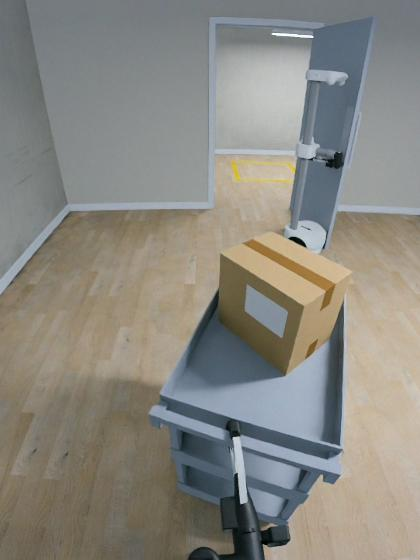

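Emit:
{"op": "move", "data": {"r2": {"base":{"strafe_m":-0.24},"pace":"slow"}, "blocking": false, "cameras": []}}

Emit:
{"op": "wait", "data": {"seconds": 7, "cameras": []}}

Emit:
{"op": "move", "data": {"r2": {"joints":{"gripper_m":0.07}}, "blocking": false, "cameras": []}}

Emit:
{"op": "wait", "data": {"seconds": 2, "cameras": ["r2_head_camera"]}}

Emit:
{"op": "zoom_image", "data": {"camera": "r2_head_camera", "region": [130, 380, 360, 560]}}

Scene clock: 1106.33 s.
move: r2 moving
r1: as last shown
r1.lidar_m: 2.22 0.25 0.28 0.25 0.38 3.92 1.30 2.33 2.79 1.87 1.85 3.46
r1.motor_effort: lift_m=+19(19) arm_m=+4(4) wheel_0=+4(4) wheel_1=+1(2) wheel_2=-4(4)
r1.servo_current: wrist_yaw_rad=46(59) wrist_pitch_rad=39(46) wrist_roll_rad=46(59) gripper_m=39(52)
r1.wrist_depth_mm: - 137 - 1397 - - - / - 137 - 1499 - - - / 110 138 204 1537 - - - / 123 139 236 - - - - / - - - - - - - / - - 193 - 187 - - / - 1983 1863 137 - 1921 -
r2.base_odometry: x=+0.315 y=-0.929 heading=-2.077
r2.turned_by_wheels: +0.000
r2.turned_by_imu: +0.001
r2.base_tilt: forward=-0.7 right=+0.0
r2.lidar_m: 0.44 2.44 1.79 1.74 1.85 2.13 2.04 2.17 3.06 2.97 3.13 0.40
r2.base_status: strafe_m moving
r2.joint_positions: lift_m=+0.650 arm_m=+0.000 wrist_yaw_rad=+0.004 wrist_pitch_rad=-0.009 wrist_roll_rad=+1.569 gripper_m=+0.011
r2.joint_status: not commanded
r2.measured_speeds: translate_m=+0.000 strafe_m=-0.055 rotate_rad=+0.000 lift_m=+0.000 arm_m=+0.000 wrist_yaw_rad=+0.000 wrist_pitch_rad=+0.000 wrist_roll_rad=+0.000
r2.motor_effort: lift_m=+13(14) arm_m=-3(4) wheel_0=+10(16) wheel_1=-6(8) wheel_2=+0(8)
r2.servo_current: wrist_yaw_rad=52(59) wrist_pitch_rad=52(59) wrist_roll_rad=39(52) gripper_m=65(65)
r2.hand_pose: x=+0.4596 y=-0.0862 z=+0.8312 quat_wxyz=(+0.708, +0.706, -0.002, +0.005) (m; r2's base frame)
r2.wrist_depth_mm: - - 125 179 179 707 - / - 430 410 188 189 750 - / - - 146 200 202 809 - / - - 564 213 214 - - / - - - 226 229 - - / - - 183 189 183 1921 488 / - - - - - 1808 1308
pictures: none
No camera images: "cameras" was empty.

Scene clock: 1109.37 s.
earlier move: r2 done
r1.base_odometry: x=-1.752 y=+2.063 heading=-3.100
r1.turned_by_wheels: +0.000
r1.turned_by_imu: +0.000
r1.base_tilt: forward=-1.5 right=+1.3
r1.lidar_m: 2.19 0.25 0.26 0.25 0.38 3.93 1.31 2.35 2.78 1.86 1.75 3.47
r1.base_status: not commanded
r1.joint_positions: lift_m=+0.700 arm_m=+0.000 wrist_yaw_rad=+3.090 wrist_pitch_rad=+0.002 wrist_roll_rad=+0.000 gripper_m=+0.056
r1.joint_status: not commanded
r1.measured_speeds: all 0
r1.motor_effort: lift_m=+19(19) arm_m=+4(4) wheel_0=+4(5) wheel_1=+2(2) wheel_2=-4(4)
r1.servo_current: wrist_yaw_rad=59(72) wrist_pitch_rad=46(52) wrist_roll_rad=59(72) gripper_m=46(52)
r1.hand_pose: x=-0.1126 y=+0.1021 z=+0.8776 quat_wxyz=(+0.026, -0.001, +0.000, +1.000) (m; r1's base frame)
r1.wrist_depth_mm: - 136 - 1430 - - - / - 137 - 1499 - - - / 110 138 205 1499 - - - / 124 138 237 - - - - / - - - - - - - / - - 193 - 187 - - / - 1921 1863 137 - 1863 -
r2.base_odometry: x=+0.118 y=-0.819 heading=-2.077
r2.turned_by_wheels: +0.000
r2.turned_by_imu: +0.001
r2.base_tilt: forward=-0.7 right=+0.1
r2.lidar_m: 0.41 0.43 2.07 1.96 2.06 2.12 2.04 2.16 2.82 2.74 2.86 0.44
r2.base_status: done
r2.joint_positions: lift_m=+0.650 arm_m=+0.000 wrist_yaw_rad=+0.004 wrist_pitch_rad=-0.009 wrist_roll_rad=+1.569 gripper_m=+0.011
r2.joint_status: not commanded
r2.measured_speeds: all 0
r2.motor_effort: lift_m=+13(14) arm_m=-3(4) wheel_0=+7(16) wheel_1=-3(8) wheel_2=+0(8)
r2.servo_current: wrist_yaw_rad=52(65) wrist_pitch_rad=52(59) wrist_roll_rad=33(59) gripper_m=65(72)
r2.hand_pose: x=+0.4597 y=-0.0861 z=+0.8312 quat_wxyz=(+0.708, +0.706, -0.002, +0.005) (m; r2's base frame)
r2.wrist_depth_mm: - - - 221 221 1863 - / - - 597 224 224 809 - / - - 462 229 229 809 - / - - 480 232 232 820 - / - - 539 235 234 831 - / - - 182 189 183 - - / - - - - - 1708 484
wait: 3.03 of 7 s (r2 has come to rest)
pictures: none
No camera images: "cameras" was empty.

Scene clock: 1109.87 s.
move: r2 moving
r1: as last shown
r1.base_tilt: forward=-1.6 right=+1.3
r1.lidar_m: 2.19 0.25 0.25 0.25 0.40 3.89 1.30 2.34 2.79 1.85 1.74 3.47
r1.motor_effort: lift_m=+19(19) arm_m=+4(4) wheel_0=+4(4) wheel_1=+1(2) wheel_2=-4(4)
r1.servo_current: wrist_yaw_rad=59(59) wrist_pitch_rad=33(52) wrist_roll_rad=46(65) gripper_m=46(46)
r1.wrist_depth_mm: - 137 - 1430 - - - / - 137 - 1464 - - - / 110 138 204 1499 - - - / 124 138 237 - - - - / - - - - - - - / - - 193 - 187 - - / - 1983 1808 137 - 1921 -
r2.base_odometry: x=+0.118 y=-0.819 heading=-2.077
r2.turned_by_wheels: +0.000
r2.turned_by_imu: +0.000
r2.base_tilt: forward=-0.7 right=+0.1
r2.lidar_m: 0.41 0.43 2.05 1.95 2.07 2.13 2.05 2.16 2.84 2.73 2.90 0.43
r2.base_status: not commanded
r2.joint_positions: lift_m=+0.650 arm_m=+0.000 wrist_yaw_rad=+0.003 wrist_pitch_rad=-0.009 wrist_roll_rad=+1.569 gripper_m=+0.030
r2.joint_status: gripper_m moving
r2.measured_speeds: translate_m=+0.000 strafe_m=+0.000 rotate_rad=+0.000 lift_m=+0.000 arm_m=+0.000 wrist_yaw_rad=-0.002 wrist_pitch_rad=+0.000 wrist_roll_rad=+0.000
r2.motor_effort: lift_m=+13(13) arm_m=-3(4) wheel_0=+6(7) wheel_1=-3(3) wheel_2=+0(0)
r2.servo_current: wrist_yaw_rad=46(59) wrist_pitch_rad=59(59) wrist_roll_rad=52(52) gripper_m=91(91)
r2.hand_pose: x=+0.4595 y=-0.0866 z=+0.8312 quat_wxyz=(+0.708, +0.706, -0.002, +0.004) (m; r2's base frame)
r2.wrist_depth_mm: - - - 227 227 1808 - / - - 621 229 230 778 - / - - 462 233 232 809 - / - - 484 236 236 820 - / - - 544 238 238 - - / - - 185 193 186 - - / - - - - - 1808 484
pictures: none
No camera images: "cameras" was empty.

Scene clock: 1110.80 s.
earlier move: r2 done
r1.base_odometry: x=-1.752 y=+2.063 heading=-3.100
r1.turned_by_wheels: +0.000
r1.turned_by_imu: +0.000
r1.base_tilt: forward=-1.6 right=+1.3
r1.lidar_m: 2.20 0.25 0.28 0.25 0.38 3.90 1.29 2.34 2.75 1.86 1.73 3.46
r1.base_status: not commanded
r1.joint_positions: lift_m=+0.700 arm_m=+0.000 wrist_yaw_rad=+3.090 wrist_pitch_rad=+0.002 wrist_roll_rad=+0.000 gripper_m=+0.056
r1.joint_status: not commanded
r1.measured_speeds: all 0
r1.motor_effort: lift_m=+19(19) arm_m=+4(4) wheel_0=+4(4) wheel_1=+2(2) wheel_2=-4(4)
r1.servo_current: wrist_yaw_rad=52(65) wrist_pitch_rad=46(52) wrist_roll_rad=39(65) gripper_m=39(46)
r1.hand_pose: x=-0.1126 y=+0.1021 z=+0.8776 quat_wxyz=(+0.026, -0.001, +0.000, +1.000) (m; r1's base frame)
r1.wrist_depth_mm: - 137 - 1397 - - - / - 137 - 1499 - - - / 110 138 204 1464 - - - / 124 139 237 - - - - / - - - - - - - / - - 193 - 187 - - / - 1983 1808 137 - 1921 -
r2.base_odometry: x=+0.118 y=-0.819 heading=-2.077
r2.turned_by_wheels: +0.000
r2.turned_by_imu: +0.000
r2.base_tilt: forward=-0.7 right=+0.1
r2.lidar_m: 0.41 0.44 2.04 1.98 2.06 2.13 2.05 2.19 2.82 2.75 2.91 0.45
r2.base_status: not commanded
r2.joint_positions: lift_m=+0.650 arm_m=+0.000 wrist_yaw_rad=+0.000 wrist_pitch_rad=-0.009 wrist_roll_rad=+1.569 gripper_m=+0.070
r2.joint_status: all done
r2.measured_speeds: all 0
r2.motor_effort: lift_m=+13(14) arm_m=-3(4) wheel_0=+6(7) wheel_1=-3(3) wheel_2=+0(1)
r2.servo_current: wrist_yaw_rad=46(59) wrist_pitch_rad=65(65) wrist_roll_rad=52(52) gripper_m=59(98)
r2.hand_pose: x=+0.4593 y=-0.0874 z=+0.8312 quat_wxyz=(+0.708, +0.706, -0.003, +0.003) (m; r2's base frame)
r2.wrist_depth_mm: - - - 235 - 1756 - / - - 597 236 237 750 - / - - 466 239 - 820 - / - - 488 241 - 842 - / - - 535 244 245 842 - / - - 187 201 190 - - / - - - - - 1863 492
wait: 0.93 of 2 s (r2 has come to rest)
pictures: r2_head_camera
Images, in order (width x height): r2_head_camera 420x560.

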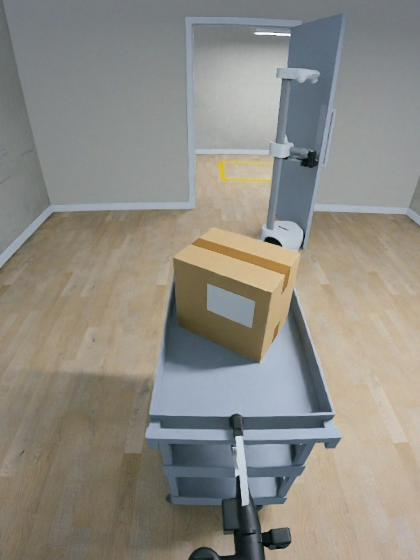

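Scaled by 2.191 from the camera's 420x560 image, which has a finer 1200x1600 frame.

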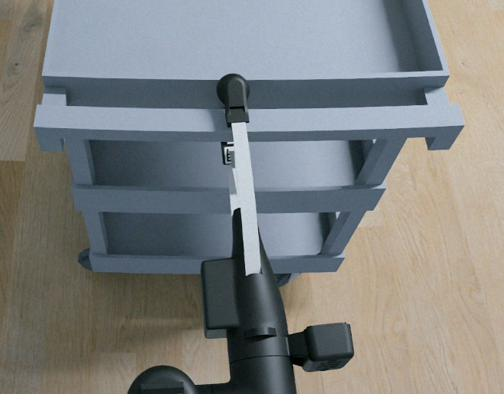

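Emit:
{"op": "move", "data": {"r2": {"base":{"strafe_m":-0.03},"pace":"slow"}, "blocking": false, "cameras": []}}

Emit:
{"op": "wait", "data": {"seconds": 2, "cameras": []}}

Emit:
{"op": "move", "data": {"r2": {"joints":{"gripper_m":0.01}}, "blocking": false, "cameras": []}}

Emit:
{"op": "wait", "data": {"seconds": 1.5, "cameras": []}}

Emit:
{"op": "move", "data": {"r2": {"base":{"translate_m":0.3,"strafe_m":-0.02},"pace":"slow"}, "blocking": false, "cameras": []}}

Emit:
{"op": "wait", "data": {"seconds": 6, "cameras": ["r2_head_camera"]}}

Scene clock: 1120.80 s.
move: r2 moving
r1: as last shown
r1.lidar_m: 2.19 0.25 0.26 0.25 0.40 3.90 1.30 2.37 2.78 1.85 1.71 3.43
r1.servo_current: wrist_yaw_rad=39(59) wrist_pitch_rad=39(52) wrist_roll_rad=59(59) gripper_m=39(46)
r1.wrist_depth_mm: - 137 - 1430 - - - / - 137 - 1430 - - - / 110 138 205 1464 - - - / 123 139 237 - - - - / - - - - - - - / - - 193 - 187 - - / - 1921 1863 137 - 1863 -
r2.base_odometry: x=+0.105 y=-0.812 heading=-2.077
r2.turned_by_wheels: +0.000
r2.turned_by_imu: +0.001
r2.base_tilt: forward=-0.6 right=+0.1
r2.lidar_m: 0.41 0.44 2.04 1.98 2.06 2.12 2.06 2.17 2.82 2.73 2.88 0.44
r2.base_status: strafe_m moving
r2.joint_positions: lift_m=+0.650 arm_m=+0.000 wrist_yaw_rad=+0.000 wrist_pitch_rad=-0.009 wrist_roll_rad=+1.569 gripper_m=+0.070
r2.joint_status: not commanded
r2.measured_speeds: translate_m=+0.000 strafe_m=-0.056 rotate_rad=+0.000 lift_m=+0.000 arm_m=+0.000 wrist_yaw_rad=+0.000 wrist_pitch_rad=+0.000 wrist_roll_rad=+0.000
r2.motor_effort: lift_m=+13(14) arm_m=-4(4) wheel_0=+12(13) wheel_1=-7(8) wheel_2=+1(1)
r2.servo_current: wrist_yaw_rad=46(52) wrist_pitch_rad=46(59) wrist_roll_rad=46(52) gripper_m=46(52)
r2.hand_pose: x=+0.4593 y=-0.0874 z=+0.8312 quat_wxyz=(+0.708, +0.706, -0.003, +0.003) (m; r2's base frame)
r2.wrist_depth_mm: - - - 233 - 1756 - / - - 597 236 236 750 - / - - 462 238 - 831 - / - - 480 242 - 820 - / - - 525 244 243 831 - / - - 187 246 189 - - / - - - - - 1756 496
pictures: none
No camera images: "cameras" was empty.

Scene clock: 1121.60 s.
earlier move: r2 done
r1.base_odometry: x=-1.752 y=+2.063 heading=-3.100
r1.turned_by_wheels: +0.000
r1.turned_by_imu: +0.000
r1.base_tilt: forward=-1.6 right=+1.3
r1.lidar_m: 2.20 0.25 0.25 0.25 0.39 3.93 1.29 2.37 2.77 1.84 1.72 3.47
r1.base_status: not commanded
r1.joint_positions: lift_m=+0.700 arm_m=+0.000 wrist_yaw_rad=+3.090 wrist_pitch_rad=+0.002 wrist_roll_rad=+0.000 gripper_m=+0.056
r1.joint_status: not commanded
r1.measured_speeds: all 0
r1.motor_effort: lift_m=+19(19) arm_m=+4(4) wheel_0=+4(4) wheel_1=+2(2) wheel_2=-4(4)
r1.servo_current: wrist_yaw_rad=46(72) wrist_pitch_rad=39(52) wrist_roll_rad=33(65) gripper_m=46(46)
r1.hand_pose: x=-0.1126 y=+0.1021 z=+0.8776 quat_wxyz=(+0.026, -0.001, +0.000, +1.000) (m; r1's base frame)
r1.wrist_depth_mm: - 137 - 1397 - - - / - 138 - 1464 - - - / 110 138 204 1464 - - - / 123 138 237 - - - - / - - - - - - - / - - 193 - 188 - - / - 1921 1863 137 - 1921 -
r2.base_odometry: x=+0.091 y=-0.805 heading=-2.077
r2.turned_by_wheels: +0.000
r2.turned_by_imu: +0.000
r2.base_tilt: forward=-0.7 right=+0.1
r2.lidar_m: 0.41 0.44 2.09 2.00 2.12 2.14 2.06 2.17 2.83 2.72 2.85 0.44
r2.base_status: done
r2.joint_positions: lift_m=+0.650 arm_m=+0.000 wrist_yaw_rad=+0.000 wrist_pitch_rad=-0.005 wrist_roll_rad=+1.569 gripper_m=+0.070
r2.joint_status: not commanded
r2.measured_speeds: all 0
r2.motor_effort: lift_m=+13(14) arm_m=-3(4) wheel_0=+6(13) wheel_1=-3(8) wheel_2=+0(1)
r2.servo_current: wrist_yaw_rad=39(52) wrist_pitch_rad=52(59) wrist_roll_rad=46(59) gripper_m=52(59)
r2.hand_pose: x=+0.4593 y=-0.0874 z=+0.8301 quat_wxyz=(+0.708, +0.706, -0.002, +0.002) (m; r2's base frame)
r2.wrist_depth_mm: - - - 237 - 1661 - / - - - 239 - 798 - / - - 473 242 - 809 - / - 517 469 245 - 842 - / - - 525 246 245 842 - / - - 189 249 189 - - / - - - - - 1756 -
wait: 0.80 of 2 s (r2 has come to rest)
pictures: none
No camera images: "cameras" was empty.

Scene clock: 1122.10 s.
move: r2 moving
r1: as last shown
r1.lidar_m: 2.21 0.25 0.25 0.25 0.40 3.92 1.31 2.34 2.78 1.84 1.72 3.45
r1.motor_effort: lift_m=+19(19) arm_m=+4(4) wheel_0=+4(4) wheel_1=+1(2) wheel_2=-4(4)
r1.servo_current: wrist_yaw_rad=59(65) wrist_pitch_rad=33(39) wrist_roll_rad=33(59) gripper_m=39(46)
r1.wrist_depth_mm: - 137 - 1397 - - - / - 137 - 1464 - - - / 110 138 205 1499 - - - / 124 138 238 - - - - / - - - - - - - / - - 193 - 187 - - / - 1921 1863 137 - 1921 -
r2.base_odometry: x=+0.091 y=-0.805 heading=-2.077
r2.turned_by_wheels: +0.000
r2.turned_by_imu: +0.000
r2.base_tilt: forward=-0.7 right=+0.1
r2.lidar_m: 0.41 0.43 2.08 1.98 2.09 2.11 2.05 2.17 2.79 2.72 2.86 0.44
r2.base_status: not commanded
r2.joint_positions: lift_m=+0.650 arm_m=+0.000 wrist_yaw_rad=+0.000 wrist_pitch_rad=-0.005 wrist_roll_rad=+1.569 gripper_m=+0.051
r2.joint_status: gripper_m moving
r2.measured_speeds: all 0
r2.motor_effort: lift_m=+14(14) arm_m=-3(4) wheel_0=+5(6) wheel_1=-3(4) wheel_2=+0(0)
r2.servo_current: wrist_yaw_rad=46(52) wrist_pitch_rad=46(52) wrist_roll_rad=59(59) gripper_m=150(150)
r2.hand_pose: x=+0.4593 y=-0.0874 z=+0.8301 quat_wxyz=(+0.708, +0.706, -0.002, +0.002) (m; r2's base frame)
r2.wrist_depth_mm: - - - 237 - 1756 492 / - - - 239 - 1708 - / - - 473 241 - 831 - / - 512 473 243 - 854 - / - - 521 246 245 854 - / - - 187 247 188 - - / - - - - - 1756 -
pictures: none
No camera images: "cameras" was empty.

Scene clock: 1123.03 s.
earlier move: r2 done
r1.base_odometry: x=-1.752 y=+2.063 heading=-3.100
r1.turned_by_wheels: +0.000
r1.turned_by_imu: +0.000
r1.base_tilt: forward=-1.6 right=+1.3
r1.lidar_m: 2.23 0.25 0.25 0.25 0.39 3.91 1.29 2.33 2.76 1.82 1.71 3.43
r1.base_status: not commanded
r1.joint_positions: lift_m=+0.700 arm_m=+0.000 wrist_yaw_rad=+3.090 wrist_pitch_rad=+0.002 wrist_roll_rad=+0.000 gripper_m=+0.056
r1.joint_status: not commanded
r1.measured_speeds: all 0
r1.motor_effort: lift_m=+19(19) arm_m=+4(4) wheel_0=+4(5) wheel_1=+1(2) wheel_2=-4(4)
r1.servo_current: wrist_yaw_rad=39(78) wrist_pitch_rad=39(46) wrist_roll_rad=52(65) gripper_m=39(46)
r1.hand_pose: x=-0.1126 y=+0.1021 z=+0.8776 quat_wxyz=(+0.026, -0.001, +0.000, +1.000) (m; r1's base frame)
r1.wrist_depth_mm: - 137 - 1430 - - - / - 137 - 1464 - - - / 110 138 205 1464 - - - / 124 139 237 - - - - / - - - - - - - / - - 194 - 187 - - / - 1983 1863 137 - 1921 -
r2.base_odometry: x=+0.091 y=-0.805 heading=-2.077
r2.turned_by_wheels: +0.000
r2.turned_by_imu: +0.000
r2.base_tilt: forward=-0.7 right=+0.0
r2.lidar_m: 0.41 0.44 2.10 1.99 2.10 2.12 2.07 2.18 2.83 2.71 2.85 0.46
r2.base_status: not commanded
r2.joint_positions: lift_m=+0.650 arm_m=+0.000 wrist_yaw_rad=+0.000 wrist_pitch_rad=-0.008 wrist_roll_rad=+1.569 gripper_m=+0.011
r2.joint_status: all done
r2.measured_speeds: all 0
r2.motor_effort: lift_m=+14(14) arm_m=-3(4) wheel_0=+4(6) wheel_1=-3(4) wheel_2=+0(1)
r2.servo_current: wrist_yaw_rad=39(52) wrist_pitch_rad=59(59) wrist_roll_rad=46(59) gripper_m=78(195)
r2.hand_pose: x=+0.4593 y=-0.0874 z=+0.8309 quat_wxyz=(+0.708, +0.706, -0.003, +0.003) (m; r2's base frame)
r2.wrist_depth_mm: - - - 230 229 1808 1229 / - - - 232 232 1808 - / - - 492 234 233 820 - / - - 477 237 236 820 - / - - 530 238 237 820 - / - - 183 188 183 - - / - - - - - - 508
wait: 0.93 of 1.5 s (r2 has come to rest)
pictures: none
No camera images: "cameras" was empty.

Scene clock: 1123.53 s.
move: r2 moving
r1: as last shown
r1.lidar_m: 2.21 0.25 0.26 0.25 0.39 3.92 1.31 2.35 2.77 1.84 1.72 3.49
r1.motor_effort: lift_m=+19(19) arm_m=+4(4) wheel_0=+4(4) wheel_1=+2(2) wheel_2=-4(4)
r1.servo_current: wrist_yaw_rad=46(65) wrist_pitch_rad=46(46) wrist_roll_rad=52(65) gripper_m=46(46)
r1.wrist_depth_mm: - 137 - 1430 - - - / - 137 - 1464 - - - / 110 138 204 1464 - - - / 124 139 237 - - - - / - - - - - - - / - - 193 - 188 - - / - 1983 1863 137 - 1921 -
r2.base_odometry: x=+0.085 y=-0.815 heading=-2.077
r2.turned_by_wheels: +0.000
r2.turned_by_imu: +0.000
r2.base_tilt: forward=-0.7 right=+0.1
r2.lidar_m: 0.38 0.44 2.09 1.98 2.12 2.14 2.07 2.17 2.80 2.70 2.87 0.40
r2.base_status: translate_m moving; strafe_m moving
r2.joint_positions: lift_m=+0.650 arm_m=+0.000 wrist_yaw_rad=+0.000 wrist_pitch_rad=-0.008 wrist_roll_rad=+1.569 gripper_m=+0.011
r2.joint_status: not commanded
r2.measured_speeds: translate_m=+0.049 strafe_m=-0.004 rotate_rad=-0.004 lift_m=+0.000 arm_m=+0.000 wrist_yaw_rad=+0.000 wrist_pitch_rad=+0.000 wrist_roll_rad=+0.000
r2.motor_effort: lift_m=+13(14) arm_m=-2(4) wheel_0=+7(12) wheel_1=+6(7) wheel_2=-14(14)
r2.servo_current: wrist_yaw_rad=46(46) wrist_pitch_rad=52(52) wrist_roll_rad=39(59) gripper_m=72(91)
r2.hand_pose: x=+0.4593 y=-0.0874 z=+0.8309 quat_wxyz=(+0.708, +0.706, -0.003, +0.003) (m; r2's base frame)
r2.wrist_depth_mm: - - - 230 229 1756 1160 / - - - 231 231 1808 - / - - 473 232 231 798 - / - - 473 235 233 820 - / - - 525 236 235 820 - / - - 185 186 184 - - / - - - - - 1863 517
pictures: none
No camera images: "cameras" was empty.

Scene clock: 1127.33 s.
earlier move: r2 done
r1.base_odometry: x=-1.752 y=+2.063 heading=-3.100
r1.turned_by_wheels: +0.000
r1.turned_by_imu: +0.000
r1.base_tilt: forward=-1.6 right=+1.3
r1.lidar_m: 2.24 0.25 0.25 0.25 0.40 3.92 1.30 2.32 2.79 1.51 1.46 3.45
r1.base_status: not commanded
r1.joint_positions: lift_m=+0.700 arm_m=+0.000 wrist_yaw_rad=+3.090 wrist_pitch_rad=+0.002 wrist_roll_rad=+0.000 gripper_m=+0.056
r1.joint_status: not commanded
r1.measured_speeds: all 0
r1.motor_effort: lift_m=+19(19) arm_m=+4(4) wheel_0=+4(5) wheel_1=+2(2) wheel_2=-4(4)
r1.servo_current: wrist_yaw_rad=46(72) wrist_pitch_rad=46(52) wrist_roll_rad=59(65) gripper_m=46(52)
r1.hand_pose: x=-0.1126 y=+0.1021 z=+0.8776 quat_wxyz=(+0.026, -0.001, +0.000, +1.000) (m; r1's base frame)
r1.wrist_depth_mm: - 137 - 1430 - - - / - 137 - 1499 - - - / 110 138 205 1499 - - - / 124 139 239 - - - - / - - - - - - - / - - 193 - 187 - - / - 1921 1863 137 - 1863 -
r2.base_odometry: x=-0.071 y=-1.057 heading=-2.077
r2.turned_by_wheels: +0.000
r2.turned_by_imu: -0.001
r2.base_tilt: forward=-0.7 right=+0.1
r2.lidar_m: 0.42 2.83 2.08 2.00 2.14 2.45 2.34 2.50 2.80 2.70 2.84 0.40
r2.base_status: done
r2.joint_positions: lift_m=+0.650 arm_m=+0.000 wrist_yaw_rad=-0.005 wrist_pitch_rad=-0.008 wrist_roll_rad=+1.569 gripper_m=+0.011
r2.joint_status: not commanded
r2.measured_speeds: all 0
r2.motor_effort: lift_m=+13(14) arm_m=+3(5) wheel_0=+0(12) wheel_1=+4(8) wheel_2=-9(15)
r2.servo_current: wrist_yaw_rad=59(65) wrist_pitch_rad=52(65) wrist_roll_rad=65(65) gripper_m=65(91)
r2.hand_pose: x=+0.4588 y=-0.0889 z=+0.8309 quat_wxyz=(+0.708, +0.706, -0.005, +0.001) (m; r2's base frame)
r2.wrist_depth_mm: - - - 205 206 1756 - / - - 480 213 212 1921 - / - 477 439 220 219 809 - / - - 488 225 226 831 - / - - 580 230 233 - - / - - 182 189 186 1921 - / - - - - - 1708 480
wait: 3.80 of 6 s (r2 has come to rest)
pictures: r2_head_camera
Images, in order (width x height): r2_head_camera 420x560.

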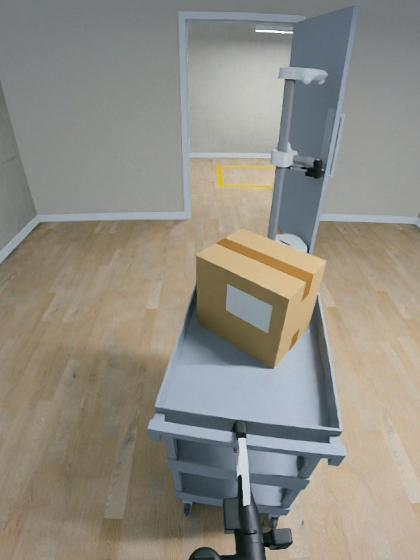

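Emit:
{"op": "move", "data": {"r2": {"base":{"translate_m":0.2,"strafe_m":-0.07},"pace":"slow"}, "blocking": false, "cameras": []}}

Emit:
{"op": "wait", "data": {"seconds": 6, "cameras": ["r2_head_camera"]}}

Scene clock: 1139.37 s.
move: r2 moving
r1: as last shown
r1.lidar_m: 2.23 0.25 0.25 0.25 0.39 3.90 1.28 2.35 2.79 1.49 1.46 3.46
r1.servo_current: wrist_yaw_rad=20(59) wrist_pitch_rad=33(46) wrist_roll_rad=52(59) gripper_m=33(46)
r1.wrist_depth_mm: - 137 - 1397 - - - / - 137 - 1499 - - - / 110 138 205 1464 - - - / 123 138 237 - - - - / - - - - - - - / - - 193 - 187 - - / - 1983 1808 137 - 1863 -
r2.base_odometry: x=-0.081 y=-1.066 heading=-2.077
r2.turned_by_wheels: +0.000
r2.turned_by_imu: +0.000
r2.base_tilt: forward=-0.7 right=+0.1
r2.lidar_m: 0.39 2.82 2.12 2.02 2.11 2.47 2.36 2.50 2.78 2.69 2.85 0.41
r2.base_status: translate_m moving; strafe_m moving
r2.joint_positions: lift_m=+0.650 arm_m=+0.000 wrist_yaw_rad=-0.005 wrist_pitch_rad=-0.008 wrist_roll_rad=+1.569 gripper_m=+0.011
r2.joint_status: not commanded
r2.measured_speeds: translate_m=+0.048 strafe_m=-0.017 rotate_rad=+0.000 lift_m=+0.000 arm_m=+0.000 wrist_yaw_rad=+0.000 wrist_pitch_rad=+0.000 wrist_roll_rad=+0.000
r2.motor_effort: lift_m=+14(14) arm_m=+4(4) wheel_0=+4(7) wheel_1=+5(6) wheel_2=-13(16)
r2.servo_current: wrist_yaw_rad=59(59) wrist_pitch_rad=46(52) wrist_roll_rad=52(59) gripper_m=65(72)
r2.hand_pose: x=+0.4588 y=-0.0889 z=+0.8309 quat_wxyz=(+0.708, +0.706, -0.005, +0.001) (m; r2's base frame)
r2.wrist_depth_mm: - - - 204 204 1808 - / - - 477 211 210 759 - / - 477 439 219 217 809 - / - - 488 224 225 831 - / - - 585 229 234 - - / - - 182 189 186 1863 - / - - - - - 1756 480
pictures: none
No camera images: "cameras" was empty.

Scene clock: 1142.20 s.
earlier move: r2 done
r1.base_odometry: x=-1.752 y=+2.063 heading=-3.100
r1.turned_by_wheels: +0.000
r1.turned_by_imu: +0.000
r1.base_tilt: forward=-1.6 right=+1.2
r1.lidar_m: 2.23 0.25 0.25 0.25 0.37 3.92 1.30 2.35 2.76 1.29 1.25 3.46
r1.base_status: not commanded
r1.joint_positions: lift_m=+0.700 arm_m=+0.000 wrist_yaw_rad=+3.090 wrist_pitch_rad=+0.002 wrist_roll_rad=+0.000 gripper_m=+0.056
r1.joint_status: not commanded
r1.measured_speeds: all 0
r1.motor_effort: lift_m=+19(19) arm_m=+4(4) wheel_0=+3(5) wheel_1=+1(2) wheel_2=-4(4)
r1.servo_current: wrist_yaw_rad=59(65) wrist_pitch_rad=33(52) wrist_roll_rad=65(78) gripper_m=39(46)
r1.hand_pose: x=-0.1126 y=+0.1021 z=+0.8776 quat_wxyz=(+0.026, -0.001, +0.000, +1.000) (m; r1's base frame)
r1.wrist_depth_mm: - 137 - 1430 - - - / - 137 - 1499 - - - / 110 137 204 1499 - - - / 124 139 237 - - - - / - - - - - - - / - - 195 - 187 - - / - 1983 1863 137 - 1921 -
r2.base_odometry: x=-0.229 y=-1.198 heading=-2.076
r2.turned_by_wheels: +0.001
r2.turned_by_imu: +0.002
r2.base_tilt: forward=-0.7 right=+0.0
r2.lidar_m: 0.42 0.50 2.15 2.08 2.19 2.63 2.56 2.69 2.73 2.63 2.79 0.41
r2.base_status: done
r2.joint_positions: lift_m=+0.650 arm_m=+0.000 wrist_yaw_rad=+0.001 wrist_pitch_rad=-0.008 wrist_roll_rad=+1.569 gripper_m=+0.011
r2.joint_status: not commanded
r2.measured_speeds: all 0
r2.motor_effort: lift_m=+13(14) arm_m=+4(4) wheel_0=+7(14) wheel_1=+5(7) wheel_2=-4(16)
r2.servo_current: wrist_yaw_rad=52(59) wrist_pitch_rad=52(59) wrist_roll_rad=39(78) gripper_m=65(78)
r2.hand_pose: x=+0.4594 y=-0.0871 z=+0.8309 quat_wxyz=(+0.708, +0.706, -0.002, +0.003) (m; r2's base frame)
r2.wrist_depth_mm: - - 139 190 189 723 - / - 488 418 198 197 759 - / - 492 445 206 208 798 - / - - 508 218 219 831 - / - - 640 228 233 - - / - - 182 185 185 1921 492 / - - - - - 1618 1281
wait: 2.83 of 6 s (r2 has come to rest)
pictures: r2_head_camera
Images, in order (width x height): r2_head_camera 420x560.

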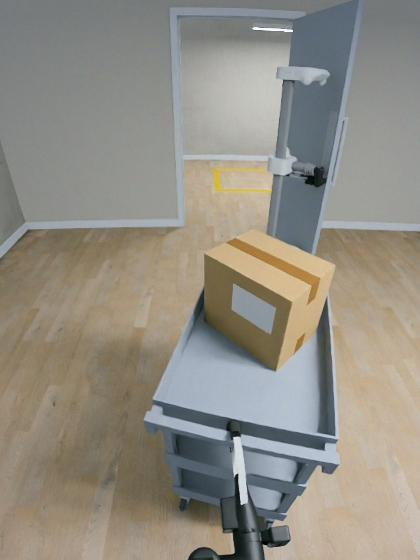

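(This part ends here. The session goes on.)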